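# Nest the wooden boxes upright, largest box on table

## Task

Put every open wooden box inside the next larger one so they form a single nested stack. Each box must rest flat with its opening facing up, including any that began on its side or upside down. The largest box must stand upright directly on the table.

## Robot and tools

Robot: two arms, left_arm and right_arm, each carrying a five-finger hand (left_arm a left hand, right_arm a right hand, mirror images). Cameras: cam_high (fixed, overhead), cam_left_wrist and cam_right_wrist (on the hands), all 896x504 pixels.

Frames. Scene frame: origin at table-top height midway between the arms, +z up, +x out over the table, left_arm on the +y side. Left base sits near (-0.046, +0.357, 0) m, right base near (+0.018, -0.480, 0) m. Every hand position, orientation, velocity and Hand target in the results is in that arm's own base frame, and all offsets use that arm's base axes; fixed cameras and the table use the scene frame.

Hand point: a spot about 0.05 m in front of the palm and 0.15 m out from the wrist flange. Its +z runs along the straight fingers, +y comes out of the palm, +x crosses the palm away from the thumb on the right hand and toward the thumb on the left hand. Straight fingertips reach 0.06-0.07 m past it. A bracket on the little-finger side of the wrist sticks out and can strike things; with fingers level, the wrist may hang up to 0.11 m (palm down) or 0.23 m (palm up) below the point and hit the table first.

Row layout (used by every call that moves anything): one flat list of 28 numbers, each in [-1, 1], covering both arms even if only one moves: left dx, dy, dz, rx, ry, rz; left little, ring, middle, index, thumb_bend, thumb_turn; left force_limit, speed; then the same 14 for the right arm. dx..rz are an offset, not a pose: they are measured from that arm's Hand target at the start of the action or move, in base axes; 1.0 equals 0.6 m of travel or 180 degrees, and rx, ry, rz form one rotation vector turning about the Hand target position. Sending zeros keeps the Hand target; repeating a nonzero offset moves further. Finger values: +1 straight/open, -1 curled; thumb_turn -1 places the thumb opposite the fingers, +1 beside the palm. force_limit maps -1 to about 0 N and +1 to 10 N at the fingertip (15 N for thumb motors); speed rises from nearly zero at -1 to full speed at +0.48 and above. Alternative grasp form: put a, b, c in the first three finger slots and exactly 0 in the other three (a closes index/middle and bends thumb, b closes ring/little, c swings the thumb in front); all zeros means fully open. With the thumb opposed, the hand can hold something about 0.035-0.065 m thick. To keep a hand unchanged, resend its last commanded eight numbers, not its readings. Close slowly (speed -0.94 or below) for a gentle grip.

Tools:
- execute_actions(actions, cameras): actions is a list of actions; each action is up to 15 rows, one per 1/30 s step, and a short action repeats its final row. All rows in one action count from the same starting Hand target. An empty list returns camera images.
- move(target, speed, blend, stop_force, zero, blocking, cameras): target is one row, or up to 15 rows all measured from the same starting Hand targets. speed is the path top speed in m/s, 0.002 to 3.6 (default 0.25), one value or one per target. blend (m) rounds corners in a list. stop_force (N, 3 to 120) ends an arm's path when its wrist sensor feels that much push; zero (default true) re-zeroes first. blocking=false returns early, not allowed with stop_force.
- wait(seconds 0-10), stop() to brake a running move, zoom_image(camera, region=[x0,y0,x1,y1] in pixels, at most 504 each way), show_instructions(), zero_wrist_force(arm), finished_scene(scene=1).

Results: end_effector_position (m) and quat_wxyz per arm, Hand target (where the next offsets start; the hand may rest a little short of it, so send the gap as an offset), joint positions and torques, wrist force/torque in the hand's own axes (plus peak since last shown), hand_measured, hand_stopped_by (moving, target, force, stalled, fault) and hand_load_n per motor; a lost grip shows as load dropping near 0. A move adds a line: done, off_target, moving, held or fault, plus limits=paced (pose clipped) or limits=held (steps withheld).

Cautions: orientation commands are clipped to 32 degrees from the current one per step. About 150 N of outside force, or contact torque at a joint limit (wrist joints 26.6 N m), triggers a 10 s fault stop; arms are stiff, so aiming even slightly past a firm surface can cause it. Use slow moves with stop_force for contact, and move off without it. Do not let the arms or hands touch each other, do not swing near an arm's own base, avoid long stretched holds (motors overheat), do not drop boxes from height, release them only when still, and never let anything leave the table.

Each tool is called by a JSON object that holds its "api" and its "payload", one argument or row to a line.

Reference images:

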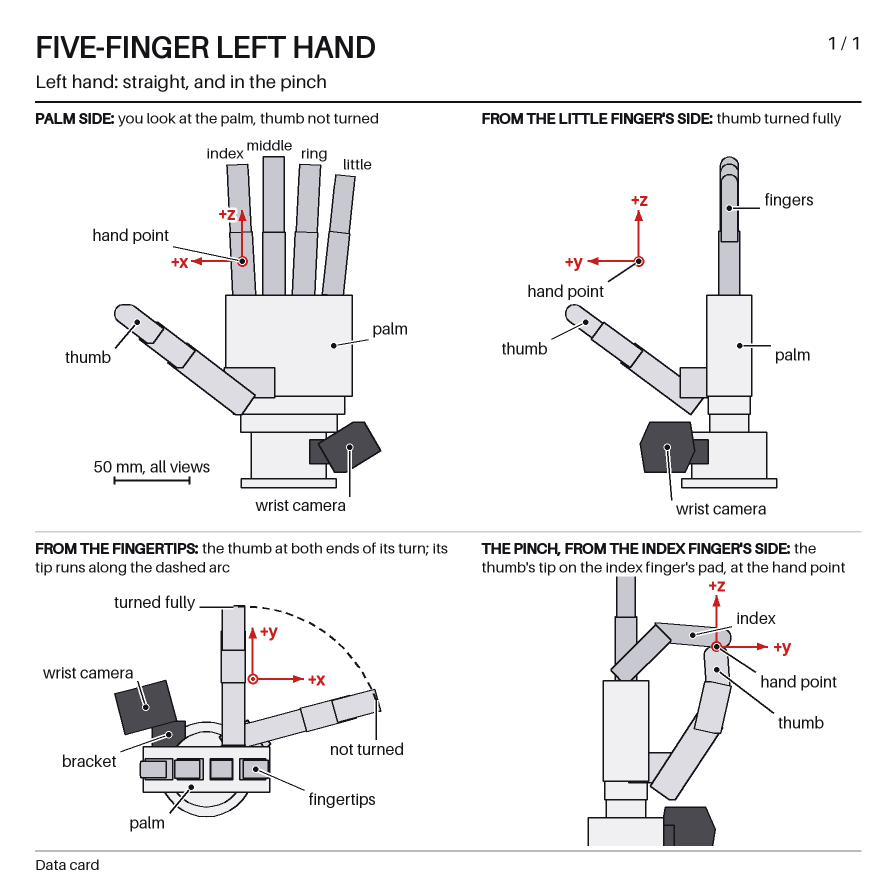

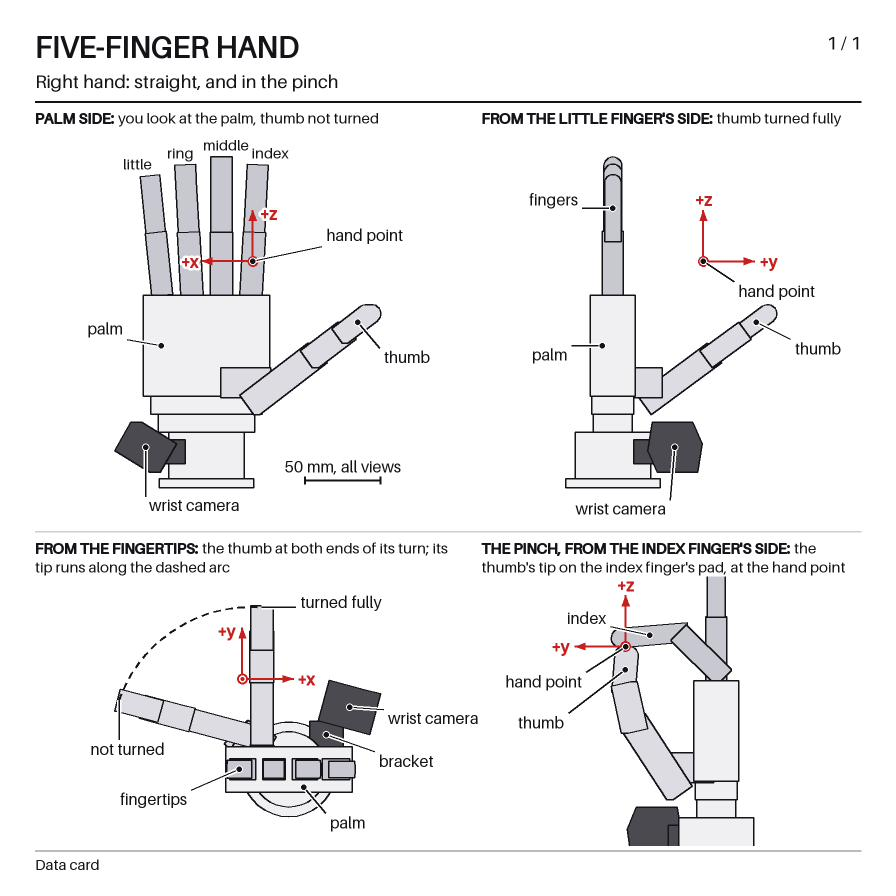

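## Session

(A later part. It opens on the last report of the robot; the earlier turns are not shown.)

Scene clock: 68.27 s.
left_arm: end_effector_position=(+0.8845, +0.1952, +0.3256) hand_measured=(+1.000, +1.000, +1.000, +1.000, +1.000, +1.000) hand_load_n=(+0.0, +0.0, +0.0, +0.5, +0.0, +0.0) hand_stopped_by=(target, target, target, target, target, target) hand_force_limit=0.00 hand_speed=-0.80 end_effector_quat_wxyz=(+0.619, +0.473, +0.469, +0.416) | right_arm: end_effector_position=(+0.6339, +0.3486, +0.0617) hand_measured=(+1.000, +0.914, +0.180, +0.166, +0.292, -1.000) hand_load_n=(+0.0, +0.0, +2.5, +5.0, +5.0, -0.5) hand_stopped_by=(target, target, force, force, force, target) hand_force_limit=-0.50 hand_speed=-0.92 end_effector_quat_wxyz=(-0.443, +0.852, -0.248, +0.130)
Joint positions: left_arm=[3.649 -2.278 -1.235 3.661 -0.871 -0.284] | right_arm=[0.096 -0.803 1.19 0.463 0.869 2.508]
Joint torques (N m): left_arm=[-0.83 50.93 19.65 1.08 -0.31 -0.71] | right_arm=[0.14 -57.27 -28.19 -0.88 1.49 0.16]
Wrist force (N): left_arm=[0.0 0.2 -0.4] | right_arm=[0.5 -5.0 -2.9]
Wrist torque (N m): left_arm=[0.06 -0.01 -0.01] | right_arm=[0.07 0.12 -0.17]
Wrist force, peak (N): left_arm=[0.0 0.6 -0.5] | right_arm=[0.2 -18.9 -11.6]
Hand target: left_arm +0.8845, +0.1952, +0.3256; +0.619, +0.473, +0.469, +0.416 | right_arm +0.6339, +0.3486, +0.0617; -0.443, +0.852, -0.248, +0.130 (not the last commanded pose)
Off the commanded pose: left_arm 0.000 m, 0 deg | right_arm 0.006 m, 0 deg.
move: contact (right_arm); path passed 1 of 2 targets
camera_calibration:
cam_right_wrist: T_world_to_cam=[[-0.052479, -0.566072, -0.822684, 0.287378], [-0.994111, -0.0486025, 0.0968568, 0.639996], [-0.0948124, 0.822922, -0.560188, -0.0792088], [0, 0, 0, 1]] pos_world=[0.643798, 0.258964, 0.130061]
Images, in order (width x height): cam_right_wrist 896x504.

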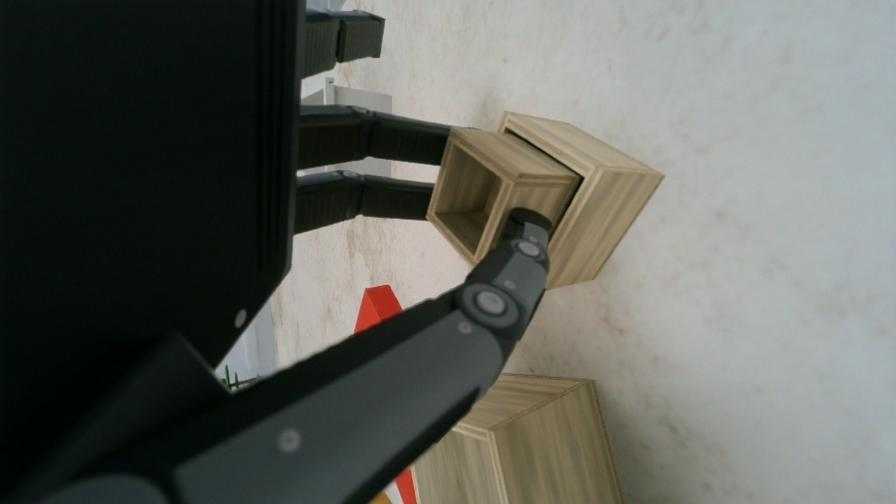

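{"api": "move", "payload": {
  "target": [
    [0,0,0,0,0,0,1,1,1,1,1,1,0,-0.8,0.0009,0.0024,0.006,0,0,0,0.58,0,1,0,0,0,-0.5,-0.92]
  ],
  "speed": 0.1,
  "cameras": ["cam_right_wrist"]
}}

{"api": "zoom_image", "payload": {
  "camera": "cam_right_wrist",
  "region": [420, 100, 620, 290]
}}

Scene clock: 72.97 s.
left_arm: end_effector_position=(+0.8845, +0.1952, +0.3256) hand_measured=(+1.000, +1.000, +1.000, +1.000, +1.000, +1.000) hand_load_n=(+0.0, +0.0, +0.0, +0.5, +0.0, +0.0) hand_stopped_by=(target, target, target, target, target, target) hand_force_limit=0.00 hand_speed=-0.80 end_effector_quat_wxyz=(+0.619, +0.473, +0.469, +0.416) | right_arm: end_effector_position=(+0.6345, +0.3501, +0.0654) hand_measured=(+1.000, +0.914, +0.180, +0.166, +0.292, -1.000) hand_load_n=(+0.0, +0.0, +2.0, +4.5, +5.5, -1.0) hand_stopped_by=(target, target, force, force, force, target) hand_force_limit=-0.50 hand_speed=-0.92 end_effector_quat_wxyz=(-0.443, +0.852, -0.248, +0.130)
Joint positions: left_arm=[3.649 -2.278 -1.235 3.661 -0.871 -0.284] | right_arm=[0.098 -0.805 1.182 0.47 0.87 2.51]
Joint torques (N m): left_arm=[-0.63 50.45 20.29 0.98 -0.43 -0.75] | right_arm=[7.63 -58.47 -23.73 1.56 1.14 1.79]
Wrist force (N): left_arm=[0.1 0.2 -0.4] | right_arm=[-0.4 0.2 0.2]
Wrist torque (N m): left_arm=[0.04 -0.03 0.00] | right_arm=[-0.02 0.00 -0.06]
Wrist force, peak (N): left_arm=[0.3 0.0 -0.7] | right_arm=[0.6 -5.5 -3.1]
Hand target: left_arm +0.8845, +0.1952, +0.3256; +0.619, +0.473, +0.469, +0.416 | right_arm +0.6345, +0.3501, +0.0653; -0.443, +0.852, -0.248, +0.130
Off the commanded pose: left_arm 0.000 m, 0 deg | right_arm 0.000 m, 0 deg.
move: done
camera_calibration:
cam_right_wrist: T_world_to_cam=[[-0.052479, -0.566072, -0.822684, 0.291246], [-0.994111, -0.0486025, 0.0968568, 0.640302], [-0.0948124, 0.822922, -0.560188, -0.0782313], [0, 0, 0, 1]] pos_world=[0.644398, 0.260364, 0.133761]
Images, in order (width x height): cam_right_wrist 896x504.

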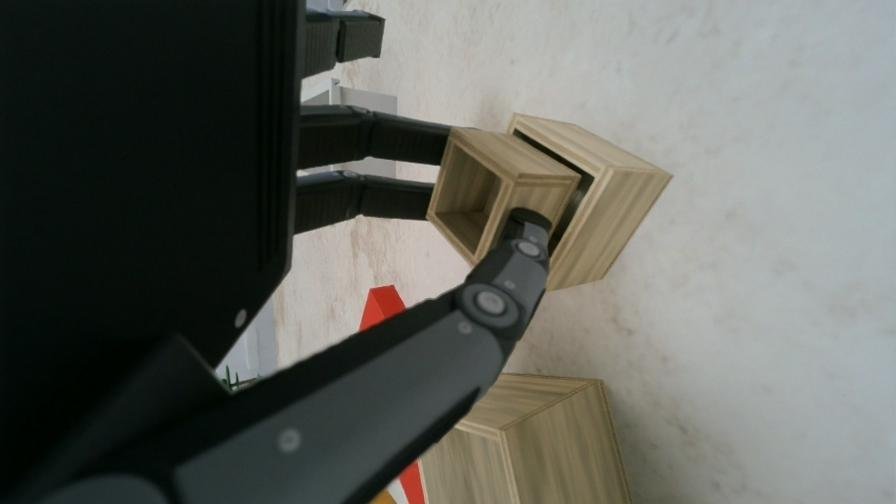

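Scaled by 2.520 from the camera's 896x504 image, which has a finer 1280x720 frame.

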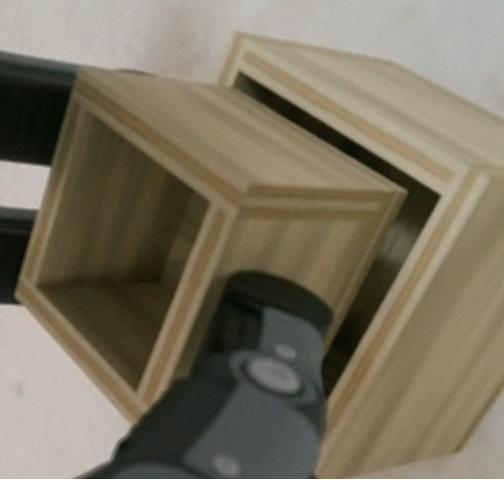

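{"api": "move", "payload": {
  "target": [
    [0,0,0,0,0,0,1,1,1,1,1,1,0,-0.8,-0.0014,0.0009,0,0,0,0,0.58,0,1,0,0,0,-0.5,-0.92],
    [0,0,0,0,0,0,1,1,1,1,1,1,0,-0.8,-0.0014,0.0009,-0.0155,0,0,0,0.58,0,1,0,0,0,-0.5,-0.92]
  ],
  "speed": 0.02,
  "stop_force": 3,
  "cameras": ["cam_right_wrist"]
}}

{"api": "zoom_image", "payload": {
  "camera": "cam_right_wrist",
  "region": [420, 100, 620, 290]
}}

Scene clock: 75.63 s.
left_arm: end_effector_position=(+0.8845, +0.1952, +0.3256) hand_measured=(+1.000, +1.000, +1.000, +1.000, +1.000, +1.000) hand_load_n=(+0.0, +0.0, +0.0, +0.0, +0.0, +0.0) hand_stopped_by=(target, target, target, target, target, target) hand_force_limit=0.00 hand_speed=-0.80 end_effector_quat_wxyz=(+0.619, +0.473, +0.469, +0.416) | right_arm: end_effector_position=(+0.6336, +0.3506, +0.0617) hand_measured=(+1.000, +0.914, +0.180, +0.166, +0.292, -1.000) hand_load_n=(+0.0, +0.0, +2.5, +5.0, +5.5, -0.5) hand_stopped_by=(target, target, force, force, force, target) hand_force_limit=-0.50 hand_speed=-0.92 end_effector_quat_wxyz=(-0.443, +0.852, -0.248, +0.130)
Joint positions: left_arm=[3.649 -2.278 -1.235 3.661 -0.871 -0.284] | right_arm=[0.099 -0.803 1.189 0.461 0.871 2.511]
Joint torques (N m): left_arm=[-1.85 49.46 20.76 0.9 -0.29 -0.74] | right_arm=[3.85 -59.42 -30.31 0.18 1.25 2.1]
Wrist force (N): left_arm=[0.0 0.1 -0.4] | right_arm=[-0.2 -2.4 -1.2]
Wrist torque (N m): left_arm=[0.03 -0.01 -0.01] | right_arm=[0.00 0.07 -0.12]
Wrist force, peak (N): left_arm=[0.1 0.4 -0.7] | right_arm=[-1.2 -12.7 -7.8]
Hand target: left_arm +0.8845, +0.1952, +0.3256; +0.619, +0.473, +0.469, +0.416 | right_arm +0.6336, +0.3506, +0.0617; -0.443, +0.852, -0.248, +0.130 (not the last commanded pose)
Off the commanded pose: left_arm 0.000 m, 0 deg | right_arm 0.006 m, 0 deg.
move: contact (right_arm); path passed 1 of 2 targets
camera_calibration:
cam_right_wrist: T_world_to_cam=[[-0.0523407, -0.566065, -0.822698, 0.288323], [-0.994118, -0.0486823, 0.096743, 0.639845], [-0.0948136, 0.822922, -0.560187, -0.0809385], [0, 0, 0, 1]] pos_world=[0.643498, 0.260965, 0.129961]
Images, in order (width x height): cam_right_wrist 896x504.

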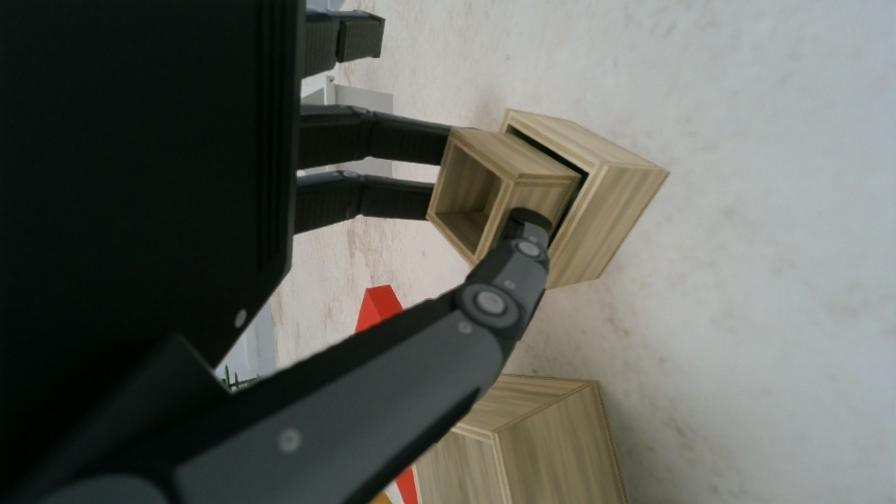

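Scaled by 2.520 from the camera's 896x504 image, which has a finer 1280x720 frame.

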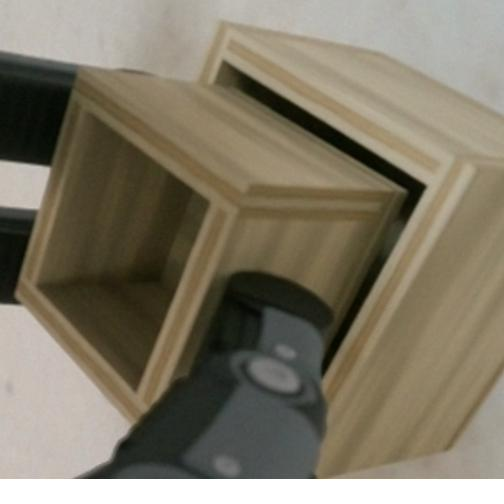

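{"api": "move", "payload": {
  "target": [
    [0,0,0,0,0,0,1,1,1,1,1,1,0,-0.8,0,0,0.05,0,0,0,0.58,0,1,0,0,0,-0.5,-0.92],
    [0,0,0,0,0,0,1,1,1,1,1,1,0,-0.8,-0.0727,-0.1477,0.05,0,0,0,0.58,0,1,0,0,0,-0.5,-0.92],
    [0,0,0,0,0,0,1,1,1,1,1,1,0,-0.8,-0.0727,-0.1477,-0.053,0,0,0,0.58,0,1,0,0,0,-0.5,-0.92]
  ],
  "speed": [0.15,0.2,0.07],
  "blend": [0.015,0.01,0],
  "cameras": ["cam_right_wrist"]
}}

Scene clock: 87.73 s.
left_arm: end_effector_position=(+0.8845, +0.1952, +0.3256) hand_measured=(+1.000, +1.000, +1.000, +1.000, +1.000, +1.000) hand_load_n=(+0.0, +0.0, +0.5, +0.0, +0.0, +0.0) hand_stopped_by=(target, target, target, target, target, target) hand_force_limit=0.00 hand_speed=-0.80 end_effector_quat_wxyz=(+0.619, +0.473, +0.469, +0.416) | right_arm: end_effector_position=(+0.5899, +0.2620, +0.0298) hand_measured=(+1.000, +0.914, +0.180, +0.166, +0.292, -1.000) hand_load_n=(+0.0, +0.0, +2.5, +4.5, +5.5, -0.5) hand_stopped_by=(target, target, force, force, force, target) hand_force_limit=-0.50 hand_speed=-0.92 end_effector_quat_wxyz=(-0.443, +0.852, -0.248, +0.130)
Joint positions: left_arm=[3.649 -2.278 -1.235 3.661 -0.871 -0.284] | right_arm=[-0.061 -0.885 1.457 0.393 0.772 2.339]
Joint torques (N m): left_arm=[-0.65 49.57 20.59 0.85 -0.11 -0.62] | right_arm=[-10.43 -56.74 -29.83 3.57 -1.87 1.31]
Wrist force (N): left_arm=[0.3 0.1 -0.6] | right_arm=[-0.2 0.2 0.8]
Wrist torque (N m): left_arm=[0.04 -0.06 0.01] | right_arm=[-0.06 -0.05 0.01]
Wrist force, peak (N): left_arm=[0.2 0.1 -0.9] | right_arm=[-0.1 -2.4 -1.6]
Hand target: left_arm +0.8845, +0.1952, +0.3256; +0.619, +0.473, +0.469, +0.416 | right_arm +0.5900, +0.2620, +0.0299; -0.443, +0.852, -0.248, +0.130
Off the commanded pose: left_arm 0.000 m, 0 deg | right_arm 0.000 m, 0 deg.
move: done
camera_calibration:
cam_right_wrist: T_world_to_cam=[[-0.0524901, -0.566196, -0.822597, 0.209684], [-0.994091, -0.0487476, 0.0969863, 0.595141], [-0.0950129, 0.822828, -0.560292, -0.0298125], [0, 0, 0, 1]] pos_world=[0.599798, 0.172264, 0.0980611]
Images, in order (width x height): cam_right_wrist 896x504.

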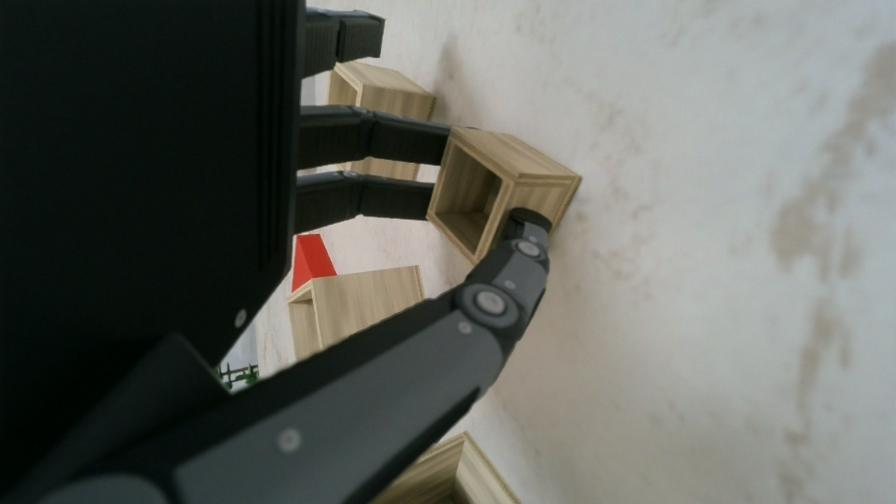

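{"api": "move", "payload": {
  "target": [
    [0,0,0,0,0,0,1,1,1,1,1,1,0,-0.8,0,0,-0.0042,0,0,0,0.58,0,1,0,0,0,-0.5,-0.92]
  ],
  "speed": 0.01,
  "stop_force": 3
}}

{"api": "move", "payload": {
  "target": [
    [0,0,0,0,0,0,1,1,1,1,1,1,0,-0.8,0,0,0,0,0,0,0.25,0,1,0,0,0,-0.5,-0.5]
  ]
}}

Scene clock: 89.80 s.
left_arm: end_effector_position=(+0.8845, +0.1952, +0.3256) hand_measured=(+1.000, +1.000, +1.000, +1.000, +1.000, +1.000) hand_load_n=(+0.0, +0.5, +0.0, +0.0, +0.0, +0.0) hand_stopped_by=(target, target, target, target, target, target) hand_force_limit=0.00 hand_speed=-0.80 end_effector_quat_wxyz=(+0.619, +0.473, +0.469, +0.416) | right_arm: end_effector_position=(+0.5901, +0.2620, +0.0282) hand_measured=(+1.000, +0.914, +0.180, +0.166, +0.292, -1.000) hand_load_n=(+0.0, +0.0, +3.0, +5.0, +4.0, -1.0) hand_stopped_by=(target, target, force, force, force, target) hand_force_limit=-0.50 hand_speed=-0.92 end_effector_quat_wxyz=(-0.443, +0.852, -0.248, +0.130)
Joint positions: left_arm=[3.649 -2.278 -1.235 3.661 -0.871 -0.284] | right_arm=[-0.061 -0.883 1.458 0.389 0.772 2.339]
Joint torques (N m): left_arm=[-0.42 49.84 20.62 0.81 -0.29 -0.77] | right_arm=[-8.65 -54.38 -28.92 3.53 -1.19 2.19]
Wrist force (N): left_arm=[0.1 0.0 -0.4] | right_arm=[0.3 -2.3 -0.9]
Wrist torque (N m): left_arm=[0.03 -0.03 0.01] | right_arm=[-0.11 -0.04 -0.03]
Wrist force, peak (N): left_arm=[0.1 0.2 -0.9] | right_arm=[-0.4 -5.6 -4.3]
Hand target: left_arm +0.8845, +0.1952, +0.3256; +0.619, +0.473, +0.469, +0.416 | right_arm +0.5901, +0.2620, +0.0282; -0.443, +0.852, -0.248, +0.130 (not the last commanded pose)
Off the commanded pose: left_arm 0.000 m, 0 deg | right_arm 0.001 m, 0 deg.
move: contact (right_arm)

Scene clock: 90.43 s.
left_arm: end_effector_position=(+0.8845, +0.1952, +0.3256) hand_measured=(+1.000, +1.000, +1.000, +1.000, +1.000, +1.000) hand_load_n=(+0.0, +0.0, +0.0, +0.0, +0.0, +0.0) hand_stopped_by=(target, target, target, target, target, target) hand_force_limit=0.00 hand_speed=-0.80 end_effector_quat_wxyz=(+0.619, +0.473, +0.469, +0.416) | right_arm: end_effector_position=(+0.5901, +0.2620, +0.0282) hand_measured=(+1.000, +0.962, +0.650, +0.500, +0.462, -1.000) hand_load_n=(+0.0, +0.0, -0.5, +0.0, +0.0, +0.0) hand_stopped_by=(target, target, target, target, target, target) hand_force_limit=-0.50 hand_speed=-0.50 end_effector_quat_wxyz=(-0.443, +0.852, -0.248, +0.130)
Joint positions: left_arm=[3.649 -2.278 -1.235 3.661 -0.871 -0.284] | right_arm=[-0.061 -0.883 1.458 0.389 0.772 2.339]
Joint torques (N m): left_arm=[-0.39 49.92 20.46 0.9 -0.07 -0.8] | right_arm=[-7.66 -54.64 -28.53 2.69 -0.77 2.23]
Wrist force (N): left_arm=[0.2 0.0 -0.4] | right_arm=[-0.1 0.3 0.6]
Wrist torque (N m): left_arm=[0.03 -0.04 0.01] | right_arm=[-0.03 -0.07 -0.01]
Wrist force, peak (N): left_arm=[0.5 0.2 -0.5] | right_arm=[0.3 -2.0 -1.1]
Hand target: left_arm +0.8845, +0.1952, +0.3256; +0.619, +0.473, +0.469, +0.416 | right_arm +0.5901, +0.2620, +0.0282; -0.443, +0.852, -0.248, +0.130
Off the commanded pose: left_arm 0.000 m, 0 deg | right_arm 0.000 m, 0 deg.
move: done

{"api": "move", "payload": {
  "target": [
    [0,0,0,0,0,0,1,1,1,1,1,1,0,-0.8,0.0027,0.0005,0.003,0.0466,-0.0303,-0.0056,0.25,0,1,0,0,0,-0.5,-0.92]
  ],
  "speed": 0.15,
  "cameras": ["cam_right_wrist"]
}}

Scene clock: 95.57 s.
left_arm: end_effector_position=(+0.8845, +0.1952, +0.3256) hand_measured=(+1.000, +1.000, +1.000, +1.000, +1.000, +1.000) hand_load_n=(+0.0, +0.0, +0.0, +0.0, +0.0, +0.0) hand_stopped_by=(target, target, target, target, target, target) hand_force_limit=0.00 hand_speed=-0.80 end_effector_quat_wxyz=(+0.619, +0.473, +0.469, +0.416) | right_arm: end_effector_position=(+0.5916, +0.2622, +0.0300) hand_measured=(+1.000, +0.962, +0.650, +0.500, +0.462, -1.000) hand_load_n=(+0.0, -0.5, +0.0, +0.0, +0.0, +0.0) hand_stopped_by=(target, target, target, target, target, target) hand_force_limit=-0.50 hand_speed=-0.92 end_effector_quat_wxyz=(-0.515, +0.808, -0.243, +0.155)
Joint positions: left_arm=[3.649 -2.278 -1.235 3.661 -0.871 -0.284] | right_arm=[-0.112 -0.923 1.587 0.132 0.632 2.452]
Joint torques (N m): left_arm=[-0.05 49.51 21.04 0.93 -0.19 -0.77] | right_arm=[9.56 -35.5 -26.72 -0.8 -1.19 -1.09]
Wrist force (N): left_arm=[0.1 0.2 -0.4] | right_arm=[0.1 0.4 0.5]
Wrist torque (N m): left_arm=[0.04 -0.03 0.00] | right_arm=[-0.03 -0.10 0.17]
Wrist force, peak (N): left_arm=[0.0 0.4 -0.8] | right_arm=[0.1 0.2 1.2]
Hand target: left_arm +0.8845, +0.1952, +0.3256; +0.619, +0.473, +0.469, +0.416 | right_arm +0.5917, +0.2623, +0.0300; -0.515, +0.808, -0.243, +0.155
Off the commanded pose: left_arm 0.000 m, 0 deg | right_arm 0.000 m, 0 deg.
move: done
camera_calibration:
cam_right_wrist: T_world_to_cam=[[0.0208274, -0.43969, -0.897908, 0.135873], [-0.999279, -0.0376577, -0.00473848, 0.600112], [-0.0317296, 0.89736, -0.440158, -0.0902989], [0, 0, 0, 1]] pos_world=[0.593984, 0.163371, 0.085099]
Images, in order (width x height): cam_right_wrist 896x504.

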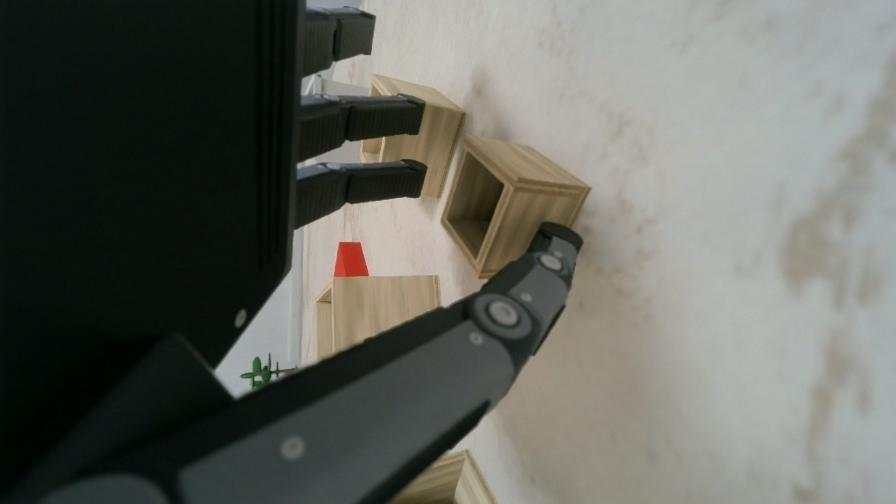

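{"api": "move", "payload": {
  "target": [
    [0,0,0,0,0,0,1,1,1,1,1,1,0,-0.8,0,0,0,0,0,0,0.58,0,1,0,0,0,-0.5,-0.92]
  ],
  "cameras": ["cam_right_wrist"]
}}

{"api": "zoom_image", "payload": {
  "camera": "cam_right_wrist",
  "region": [400, 110, 600, 280]
}}

Scene clock: 98.30 s.
left_arm: end_effector_position=(+0.8845, +0.1952, +0.3256) hand_measured=(+1.000, +1.000, +1.000, +1.000, +1.000, +1.000) hand_load_n=(+0.0, +0.5, +0.0, +0.0, +0.0, +0.0) hand_stopped_by=(target, target, target, target, target, target) hand_force_limit=0.00 hand_speed=-0.80 end_effector_quat_wxyz=(+0.619, +0.473, +0.469, +0.416) | right_arm: end_effector_position=(+0.5917, +0.2623, +0.0300) hand_measured=(+1.000, +0.914, +0.164, +0.164, +0.284, -1.000) hand_load_n=(+0.0, +0.0, +2.5, +3.5, +6.0, -0.5) hand_stopped_by=(target, target, force, force, force, target) hand_force_limit=-0.50 hand_speed=-0.92 end_effector_quat_wxyz=(-0.515, +0.808, -0.243, +0.155)
Joint positions: left_arm=[3.649 -2.278 -1.235 3.661 -0.871 -0.284] | right_arm=[-0.112 -0.923 1.587 0.132 0.632 2.452]
Joint torques (N m): left_arm=[-0.6 50.48 20.59 1.06 -0.26 -0.79] | right_arm=[9.58 -35.02 -25.36 2.9 -3.09 2.27]
Wrist force (N): left_arm=[0.0 0.2 -0.5] | right_arm=[0.1 0.0 0.5]
Wrist torque (N m): left_arm=[0.06 -0.02 -0.01] | right_arm=[-0.02 -0.11 0.17]
Wrist force, peak (N): left_arm=[0.3 0.4 -0.7] | right_arm=[-0.2 0.5 1.0]
Hand target: left_arm +0.8845, +0.1952, +0.3256; +0.619, +0.473, +0.469, +0.416 | right_arm +0.5917, +0.2623, +0.0300; -0.515, +0.808, -0.243, +0.155
Off the commanded pose: left_arm 0.000 m, 0 deg | right_arm 0.000 m, 0 deg.
move: done
camera_calibration:
cam_right_wrist: T_world_to_cam=[[0.0210928, -0.439556, -0.897967, 0.135653], [-0.999271, -0.0378641, -0.00493782, 0.60016], [-0.0318303, 0.897417, -0.440034, -0.0903927], [0, 0, 0, 1]] pos_world=[0.593984, 0.163471, 0.0849992]
Images, in order (width x height): cam_right_wrist 896x504.

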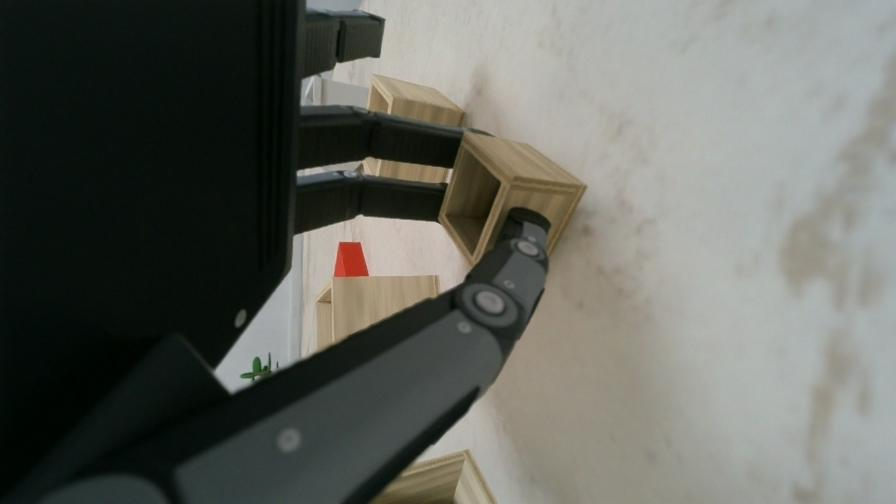

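Scaled by 2.520 from the camera's 896x504 image, which has a finer 1280x720 frame.

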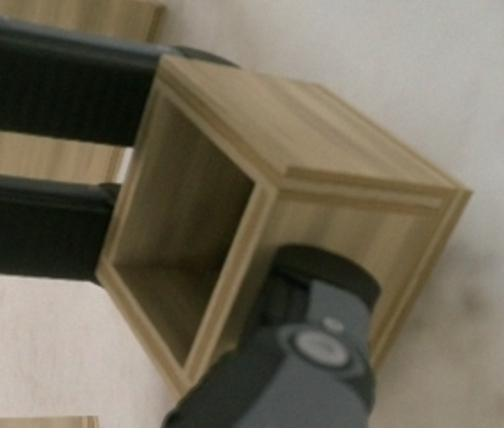

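{"api": "move", "payload": {
  "target": [
    [0,0,0,0,0,0,1,1,1,1,1,1,0,-0.8,0,0,0.0917,0,0,0,0.58,0,1,0,0,0,-0.5,-0.92],
    [0,0,0,0,0,0,1,1,1,1,1,1,0,-0.8,0.0687,0.143,0.0917,0,0,0.0083,0.58,0,1,0,0,0,-0.5,-0.92],
    [0,0,0,0,0,0,1,1,1,1,1,1,0,-0.8,0.0687,0.143,0.0692,0,0,0.0083,0.58,0,1,0,0,0,-0.5,-0.92]
  ],
  "speed": [0.12,0.2,0.1],
  "blend": [0.015,0.01,0],
  "cameras": ["cam_right_wrist"]
}}

{"api": "zoom_image", "payload": {
  "camera": "cam_right_wrist",
  "region": [420, 100, 660, 290]
}}

Scene clock: 102.63 s.
left_arm: end_effector_position=(+0.8845, +0.1952, +0.3256) hand_measured=(+1.000, +1.000, +1.000, +1.000, +1.000, +1.000) hand_load_n=(+0.0, +0.0, +0.0, +0.0, +0.5, +0.0) hand_stopped_by=(target, target, target, target, target, target) hand_force_limit=0.00 hand_speed=-0.80 end_effector_quat_wxyz=(+0.619, +0.473, +0.469, +0.416) | right_arm: end_effector_position=(+0.6329, +0.3480, +0.0715) hand_measured=(+1.000, +0.914, +0.164, +0.164, +0.284, -1.000) hand_load_n=(+0.0, +0.0, +2.5, +3.5, +6.0, -0.5) hand_stopped_by=(target, target, force, force, force, target) hand_force_limit=-0.50 hand_speed=-0.92 end_effector_quat_wxyz=(-0.517, +0.811, -0.232, +0.149)
Joint positions: left_arm=[3.649 -2.278 -1.235 3.661 -0.871 -0.284] | right_arm=[0.05 -0.872 1.346 0.209 0.733 2.596]
Joint torques (N m): left_arm=[-2.41 50.25 20.58 0.78 -0.24 -0.78] | right_arm=[8.27 -53.69 -30.13 2.1 -0.98 2.62]
Wrist force (N): left_arm=[0.1 -0.2 -0.7] | right_arm=[-0.1 0.3 0.8]
Wrist torque (N m): left_arm=[0.02 -0.04 0.01] | right_arm=[-0.06 -0.08 0.15]
Wrist force, peak (N): left_arm=[0.4 0.0 -0.9] | right_arm=[-0.1 -1.5 1.7]
Hand target: left_arm +0.8845, +0.1952, +0.3256; +0.619, +0.473, +0.469, +0.416 | right_arm +0.6329, +0.3481, +0.0715; -0.517, +0.811, -0.232, +0.149
Off the commanded pose: left_arm 0.000 m, 0 deg | right_arm 0.000 m, 0 deg.
move: done; blend cut to 0.0068 m at target 2
camera_calibration:
cam_right_wrist: T_world_to_cam=[[0.0323582, -0.43888, -0.897963, 0.202359], [-0.997949, -0.0638417, -0.00475855, 0.652972], [-0.0552391, 0.896275, -0.440045, -0.13253], [0, 0, 0, 1]] pos_world=[0.637764, 0.249281, 0.126499]
Images, in order (width x height): cam_right_wrist 896x504.

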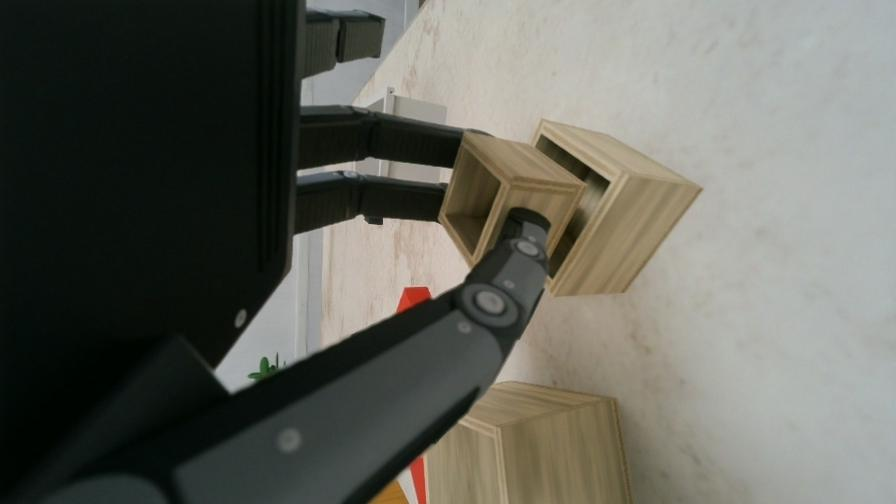

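Scaled by 2.100 from the camera's 896x504 image, which has a finer 1280x720 frame.

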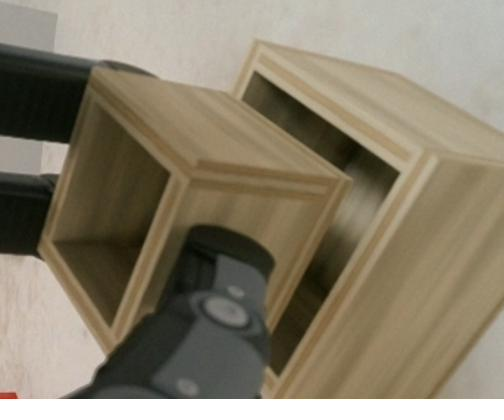

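{"api": "move", "payload": {
  "target": [
    [0,0,0,0,0,0,1,1,1,1,1,1,0,-0.8,0.001,0.0017,0,0,0,0,0.58,0,1,0,0,0,-0.5,-0.92],
    [0,0,0,0,0,0,1,1,1,1,1,1,0,-0.8,0.001,0.0017,-0.0315,0,0,0,0.58,0,1,0,0,0,-0.5,-0.92]
  ],
  "speed": 0.02,
  "stop_force": 3,
  "cameras": ["cam_right_wrist"]
}}

{"api": "zoom_image", "payload": {
  "camera": "cam_right_wrist",
  "region": [420, 100, 660, 290]
}}

Scene clock: 106.03 s.
left_arm: end_effector_position=(+0.8845, +0.1952, +0.3256) hand_measured=(+1.000, +1.000, +1.000, +1.000, +1.000, +1.000) hand_load_n=(+0.0, +0.0, +0.0, +0.0, +0.0, +0.5) hand_stopped_by=(target, target, target, target, target, target) hand_force_limit=0.00 hand_speed=-0.80 end_effector_quat_wxyz=(+0.619, +0.473, +0.469, +0.416) | right_arm: end_effector_position=(+0.6335, +0.3491, +0.0563) hand_measured=(+1.000, +0.914, +0.166, +0.164, +0.284, -1.000) hand_load_n=(+0.0, +0.0, +3.5, +3.5, +5.0, -0.5) hand_stopped_by=(target, target, force, force, force, target) hand_force_limit=-0.50 hand_speed=-0.92 end_effector_quat_wxyz=(-0.517, +0.811, -0.232, +0.149)
Joint positions: left_arm=[3.649 -2.278 -1.235 3.661 -0.871 -0.284] | right_arm=[0.052 -0.853 1.356 0.179 0.734 2.598]
Joint torques (N m): left_arm=[-1.2 49.26 20.59 0.7 -0.16 -0.74] | right_arm=[-5.48 -55.29 -29.13 -0.11 2.03 -2.24]
Wrist force (N): left_arm=[0.1 0.2 -0.4] | right_arm=[0.4 -4.7 -1.4]
Wrist torque (N m): left_arm=[0.05 -0.03 0.00] | right_arm=[-0.07 -0.02 -0.10]
Wrist force, peak (N): left_arm=[0.4 0.1 -0.8] | right_arm=[-0.2 -14.0 -5.6]
Hand target: left_arm +0.8845, +0.1952, +0.3256; +0.619, +0.473, +0.469, +0.416 | right_arm +0.6335, +0.3491, +0.0563; -0.517, +0.811, -0.232, +0.149 (not the last commanded pose)
Off the commanded pose: left_arm 0.000 m, 0 deg | right_arm 0.004 m, 0 deg.
move: contact (right_arm); path passed 1 of 2 targets
camera_calibration:
cam_right_wrist: T_world_to_cam=[[0.0324474, -0.438874, -0.897963, 0.189115], [-0.997946, -0.0638817, -0.00483847, 0.653586], [-0.0552399, 0.896275, -0.440045, -0.140171], [0, 0, 0, 1]] pos_world=[0.638364, 0.250381, 0.111299]
Images, in order (width x height): cam_right_wrist 896x504.

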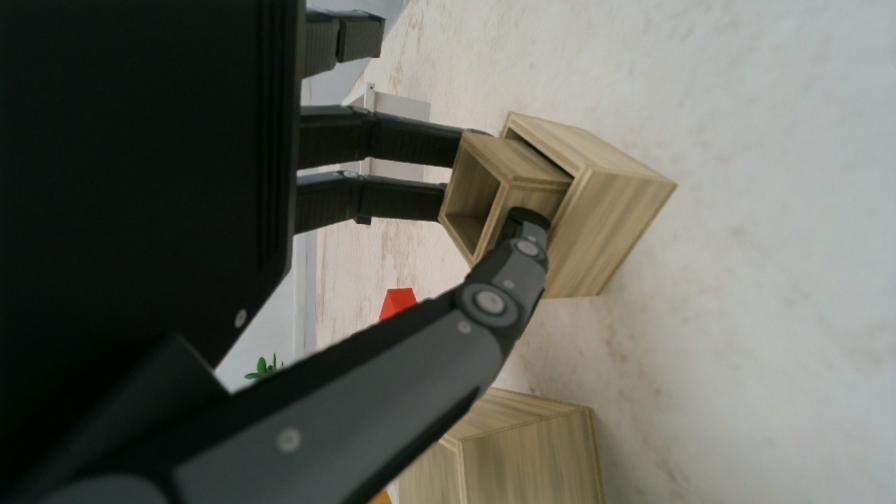

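Scaled by 2.100 from the camera's 896x504 image, which has a finer 1280x720 frame.

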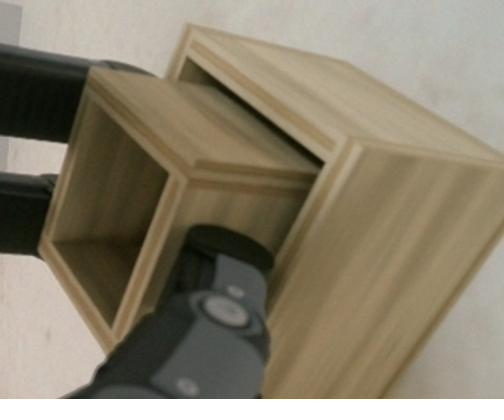

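{"api": "move", "payload": {
  "target": [
    [0,0,0,0,0,0,1,1,1,1,1,1,0,-0.8,0,0,0.0008,0,0,0,1,0.913,0.65,-0.16,0.215,-1,-0.5,-0.6]
  ],
  "speed": 0.05,
  "cameras": ["cam_right_wrist"]
}}

{"api": "zoom_image", "payload": {
  "camera": "cam_right_wrist",
  "region": [420, 100, 660, 290]
}}

Scene clock: 107.63 s.
left_arm: end_effector_position=(+0.8845, +0.1952, +0.3256) hand_measured=(+1.000, +1.000, +1.000, +1.000, +1.000, +1.000) hand_load_n=(+0.0, +0.0, +0.0, +0.0, +0.0, +0.0) hand_stopped_by=(target, target, target, target, target, target) hand_force_limit=0.00 hand_speed=-0.80 end_effector_quat_wxyz=(+0.619, +0.473, +0.469, +0.416) | right_arm: end_effector_position=(+0.6335, +0.3491, +0.0568) hand_measured=(+1.000, +0.914, +0.650, +0.164, +0.284, -1.000) hand_load_n=(+0.0, +0.0, -0.5, +4.5, +4.0, -1.5) hand_stopped_by=(target, target, target, force, force, target) hand_force_limit=-0.50 hand_speed=-0.60 end_effector_quat_wxyz=(-0.517, +0.811, -0.232, +0.149)
Joint positions: left_arm=[3.649 -2.278 -1.235 3.661 -0.871 -0.284] | right_arm=[0.052 -0.854 1.355 0.18 0.734 2.598]
Joint torques (N m): left_arm=[-1.4 51.78 20.78 0.7 -0.05 -0.75] | right_arm=[3.17 -58.06 -30.49 2.6 -0.4 -2.17]
Wrist force (N): left_arm=[0.1 0.1 -0.5] | right_arm=[-0.6 -0.3 0.7]
Wrist torque (N m): left_arm=[0.03 -0.03 0.00] | right_arm=[-0.15 0.00 -0.03]
Wrist force, peak (N): left_arm=[0.2 -0.1 -0.9] | right_arm=[0.2 -4.7 -1.5]
Hand target: left_arm +0.8845, +0.1952, +0.3256; +0.619, +0.473, +0.469, +0.416 | right_arm +0.6335, +0.3491, +0.0568; -0.517, +0.811, -0.232, +0.149
Off the commanded pose: left_arm 0.000 m, 0 deg | right_arm 0.000 m, 0 deg.
move: done
camera_calibration:
cam_right_wrist: T_world_to_cam=[[0.0324485, -0.438877, -0.897961, 0.189564], [-0.997951, -0.0637927, -0.00488318, 0.653575], [-0.0551402, 0.89628, -0.440047, -0.140015], [0, 0, 0, 1]] pos_world=[0.638364, 0.250381, 0.111799]
Images, in order (width x height): cam_right_wrist 896x504.

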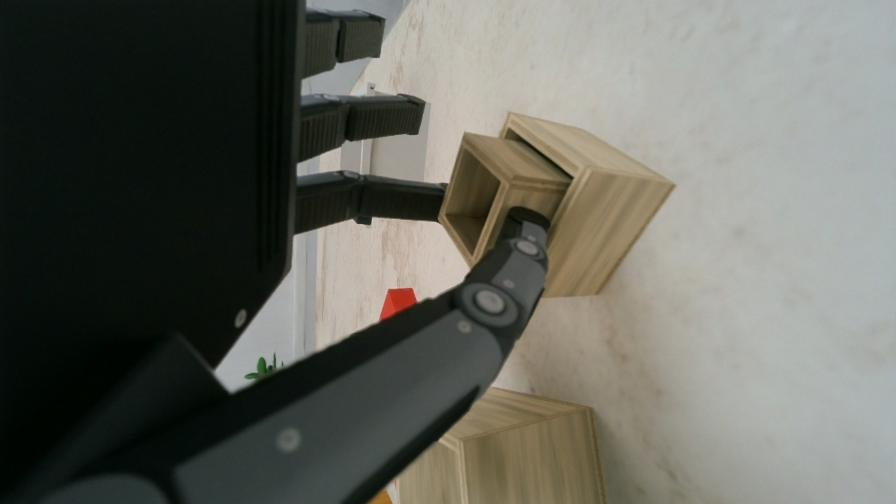

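Scaled by 2.100 from the camera's 896x504 image, which has a finer 1280x720 frame.

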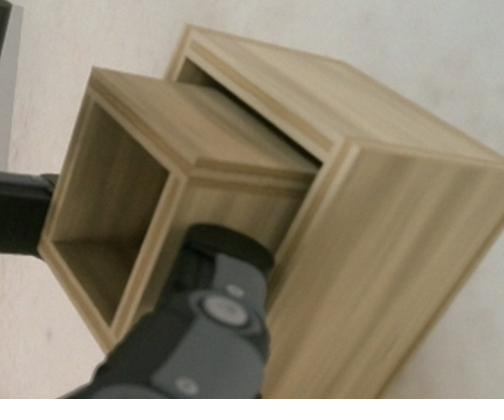

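{"api": "move", "payload": {
  "target": [
    [0,0,0,0,0,0,1,1,1,1,1,1,0,-0.8,0,0,-0.022,0,0,0,1,0.913,0.65,-0.16,0.215,-1,-0.5,-0.6]
  ],
  "speed": 0.02,
  "stop_force": 3,
  "cameras": ["cam_right_wrist"]
}}

{"api": "zoom_image", "payload": {
  "camera": "cam_right_wrist",
  "region": [420, 100, 660, 290]
}}

Scene clock: 109.37 s.
left_arm: end_effector_position=(+0.8845, +0.1952, +0.3256) hand_measured=(+1.000, +1.000, +1.000, +1.000, +1.000, +1.000) hand_load_n=(+0.0, +0.0, +0.0, +0.0, +0.0, +0.0) hand_stopped_by=(target, target, target, target, target, target) hand_force_limit=0.00 hand_speed=-0.80 end_effector_quat_wxyz=(+0.619, +0.473, +0.469, +0.416) | right_arm: end_effector_position=(+0.6335, +0.3491, +0.0518) hand_measured=(+1.000, +0.914, +0.650, +0.164, +0.284, -1.000) hand_load_n=(+0.0, +0.0, -0.5, +5.5, +2.5, -1.5) hand_stopped_by=(target, target, target, force, force, target) hand_force_limit=-0.50 hand_speed=-0.60 end_effector_quat_wxyz=(-0.517, +0.811, -0.232, +0.149)
Joint positions: left_arm=[3.649 -2.278 -1.235 3.661 -0.871 -0.284] | right_arm=[0.052 -0.848 1.359 0.17 0.734 2.598]
Joint torques (N m): left_arm=[-0.99 50.81 20.82 0.7 -0.03 -0.79] | right_arm=[6.22 -57.98 -30.35 2.59 1.74 -2.17]
Wrist force (N): left_arm=[-0.2 0.2 -0.7] | right_arm=[-0.6 -2.2 0.4]
Wrist torque (N m): left_arm=[0.06 0.01 -0.02] | right_arm=[-0.18 -0.04 -0.04]
Wrist force, peak (N): left_arm=[0.1 0.4 -0.7] | right_arm=[-0.9 -16.8 -13.4]
Hand target: left_arm +0.8845, +0.1952, +0.3256; +0.619, +0.473, +0.469, +0.416 | right_arm +0.6335, +0.3491, +0.0518; -0.517, +0.811, -0.232, +0.149 (not the last commanded pose)
Off the commanded pose: left_arm 0.000 m, 0 deg | right_arm 0.008 m, 0 deg.
move: contact (right_arm)
camera_calibration:
cam_right_wrist: T_world_to_cam=[[0.0326269, -0.438864, -0.897961, 0.185044], [-0.997945, -0.0638725, -0.00504303, 0.653684], [-0.0551418, 0.89628, -0.440047, -0.142165], [0, 0, 0, 1]] pos_world=[0.638464, 0.250381, 0.106899]
Images, in order (width x height): cam_right_wrist 896x504.

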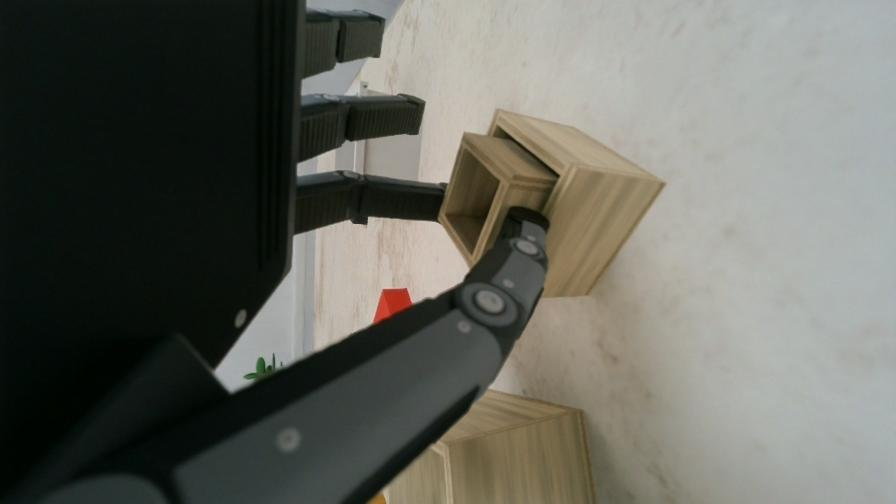

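Scaled by 2.100 from the camera's 896x504 image, which has a finer 1280x720 frame.

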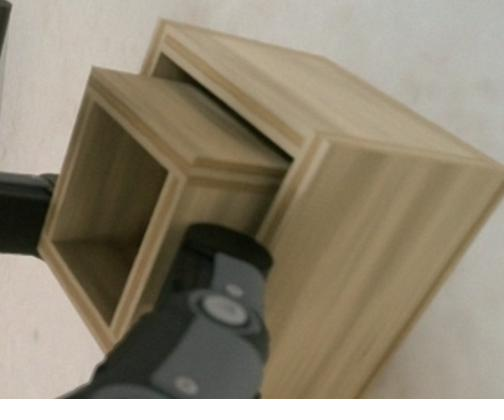

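{"api": "move", "payload": {
  "target": [
    [0,0,0,0,0,0,1,1,1,1,1,1,0,-0.8,0,0,0.001,0,0,0,1,0.913,0.65,0.3,0.46,-1,-0.5,-0.85]
  ],
  "speed": 0.02,
  "cameras": ["cam_right_wrist"]
}}

{"api": "zoom_image", "payload": {
  "camera": "cam_right_wrist",
  "region": [420, 100, 660, 290]
}}

Scene clock: 111.03 s.
left_arm: end_effector_position=(+0.8845, +0.1952, +0.3256) hand_measured=(+1.000, +1.000, +1.000, +1.000, +1.000, +1.000) hand_load_n=(+0.0, +0.0, +0.0, +0.0, +0.0, +0.0) hand_stopped_by=(target, target, target, target, target, target) hand_force_limit=0.00 hand_speed=-0.80 end_effector_quat_wxyz=(+0.619, +0.473, +0.469, +0.416) | right_arm: end_effector_position=(+0.6336, +0.3491, +0.0525) hand_measured=(+1.000, +0.914, +0.650, +0.300, +0.366, -1.000) hand_load_n=(+0.0, +0.0, +0.0, +0.0, -27.0, -1.5) hand_stopped_by=(target, target, target, target, moving, target) hand_force_limit=-0.50 hand_speed=-0.85 end_effector_quat_wxyz=(-0.517, +0.811, -0.232, +0.149)
Joint positions: left_arm=[3.649 -2.278 -1.235 3.661 -0.871 -0.284] | right_arm=[0.052 -0.849 1.359 0.172 0.734 2.598]
Joint torques (N m): left_arm=[-1.34 50.56 20.87 0.55 -0.3 -0.81] | right_arm=[6.08 -35 -18.75 2.99 1.22 -2.22]
Wrist force (N): left_arm=[0.0 0.3 -0.6] | right_arm=[-2.0 -23.7 -8.8]
Wrist torque (N m): left_arm=[0.07 -0.03 -0.01] | right_arm=[-0.84 0.11 -0.32]
Wrist force, peak (N): left_arm=[0.1 0.1 -0.9] | right_arm=[-1.8 -23.7 -9.0]
Hand target: left_arm +0.8845, +0.1952, +0.3256; +0.619, +0.473, +0.469, +0.416 | right_arm +0.6335, +0.3491, +0.0524; -0.517, +0.811, -0.232, +0.149
Off the commanded pose: left_arm 0.000 m, 0 deg | right_arm 0.000 m, 0 deg.
move: done
camera_calibration:
cam_right_wrist: T_world_to_cam=[[0.0328063, -0.438855, -0.897959, 0.185555], [-0.997945, -0.0638634, -0.00524758, 0.653707], [-0.0550438, 0.896286, -0.440048, -0.141921], [0, 0, 0, 1]] pos_world=[0.638464, 0.250381, 0.107599]
Images, in order (width x height): cam_right_wrist 896x504.

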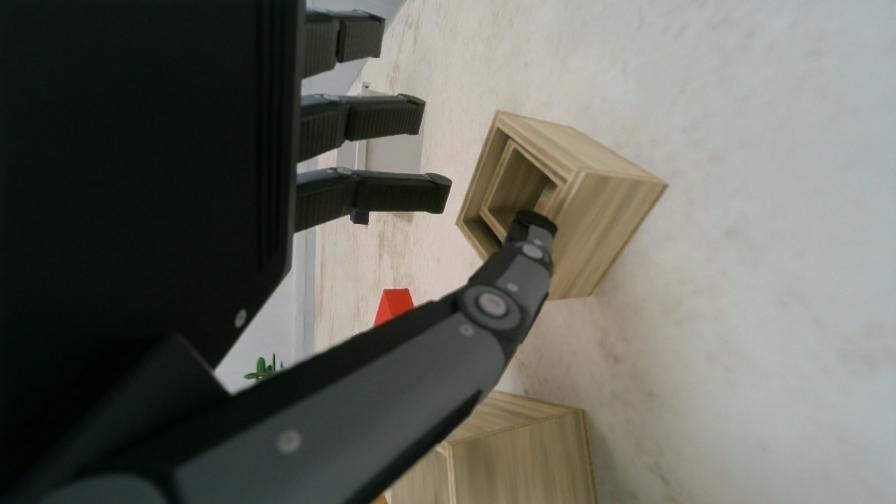

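Scaled by 2.100 from the camera's 896x504 image, which has a finer 1280x720 frame.

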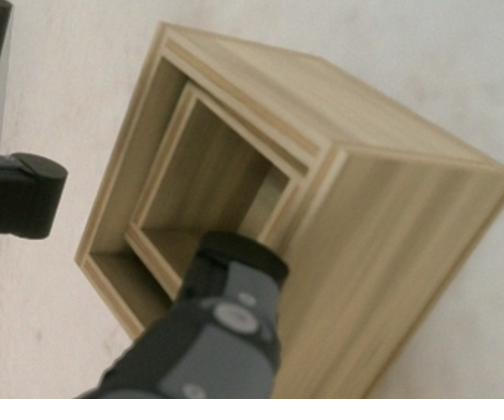

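{"api": "move", "payload": {
  "target": [
    [0,0,0,0,0,0,1,1,1,1,1,1,0,-0.8,0.002,0.003,0.07,0,0,0,1,0.913,0.65,0.3,0.46,-1,-0.5,-0.85]
  ],
  "speed": 0.1,
  "cameras": ["cam_right_wrist"]
}}

{"api": "zoom_image", "payload": {
  "camera": "cam_right_wrist",
  "region": [420, 100, 720, 320]
}}

Scene clock: 112.50 s.
left_arm: end_effector_position=(+0.8845, +0.1952, +0.3256) hand_measured=(+1.000, +1.000, +1.000, +1.000, +1.000, +1.000) hand_load_n=(+0.0, +0.0, +0.0, +0.0, +0.0, +0.0) hand_stopped_by=(target, target, target, target, target, target) hand_force_limit=0.00 hand_speed=-0.80 end_effector_quat_wxyz=(+0.619, +0.473, +0.469, +0.416) | right_arm: end_effector_position=(+0.6348, +0.3510, +0.0945) hand_measured=(+1.000, +0.914, +0.650, +0.300, +0.366, -1.000) hand_load_n=(+0.0, -0.5, +0.0, +0.0, +0.0, +0.0) hand_stopped_by=(target, target, target, target, stalled, target) hand_force_limit=-0.50 hand_speed=-0.85 end_effector_quat_wxyz=(-0.517, +0.811, -0.232, +0.149)
Joint positions: left_arm=[3.649 -2.278 -1.235 3.661 -0.871 -0.284] | right_arm=[0.055 -0.891 1.314 0.256 0.737 2.601]
Joint torques (N m): left_arm=[-1.07 50.89 21.39 1.02 0 -1.05] | right_arm=[1.75 -42.74 -4.62 -0.76 0.14 -2.43]
Wrist force (N): left_arm=[0.1 -0.2 -0.6] | right_arm=[-0.3 -0.1 0.7]
Wrist torque (N m): left_arm=[0.00 -0.04 0.02] | right_arm=[-0.09 -0.06 -0.01]
Wrist force, peak (N): left_arm=[0.1 0.2 -0.9] | right_arm=[-1.8 -23.8 -9.2]
Hand target: left_arm +0.8845, +0.1952, +0.3256; +0.619, +0.473, +0.469, +0.416 | right_arm +0.6347, +0.3509, +0.0944; -0.517, +0.811, -0.232, +0.149
Off the commanded pose: left_arm 0.000 m, 0 deg | right_arm 0.000 m, 0 deg.
move: done
camera_calibration:
cam_right_wrist: T_world_to_cam=[[0.0328063, -0.438855, -0.897959, 0.22393], [-0.997945, -0.0638634, -0.00524758, 0.655239], [-0.0550438, 0.896286, -0.440048, -0.12503], [0, 0, 0, 1]] pos_world=[0.639664, 0.252181, 0.149499]
Images, in order (width x height): cam_right_wrist 896x504.

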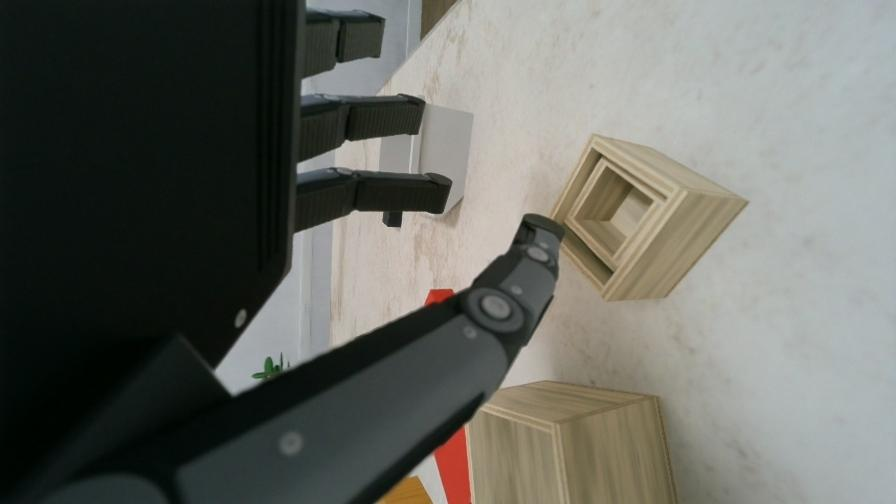

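Scaled by 1.680 from the camera's 896x504 image, which has a finer 1280x720 frame.

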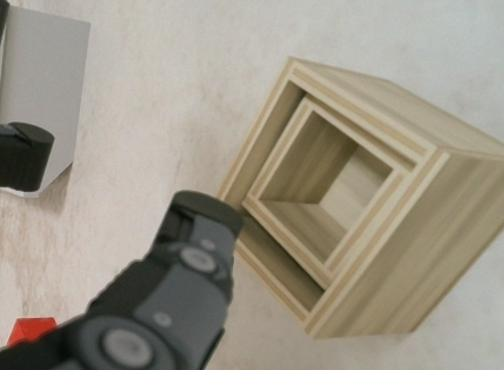

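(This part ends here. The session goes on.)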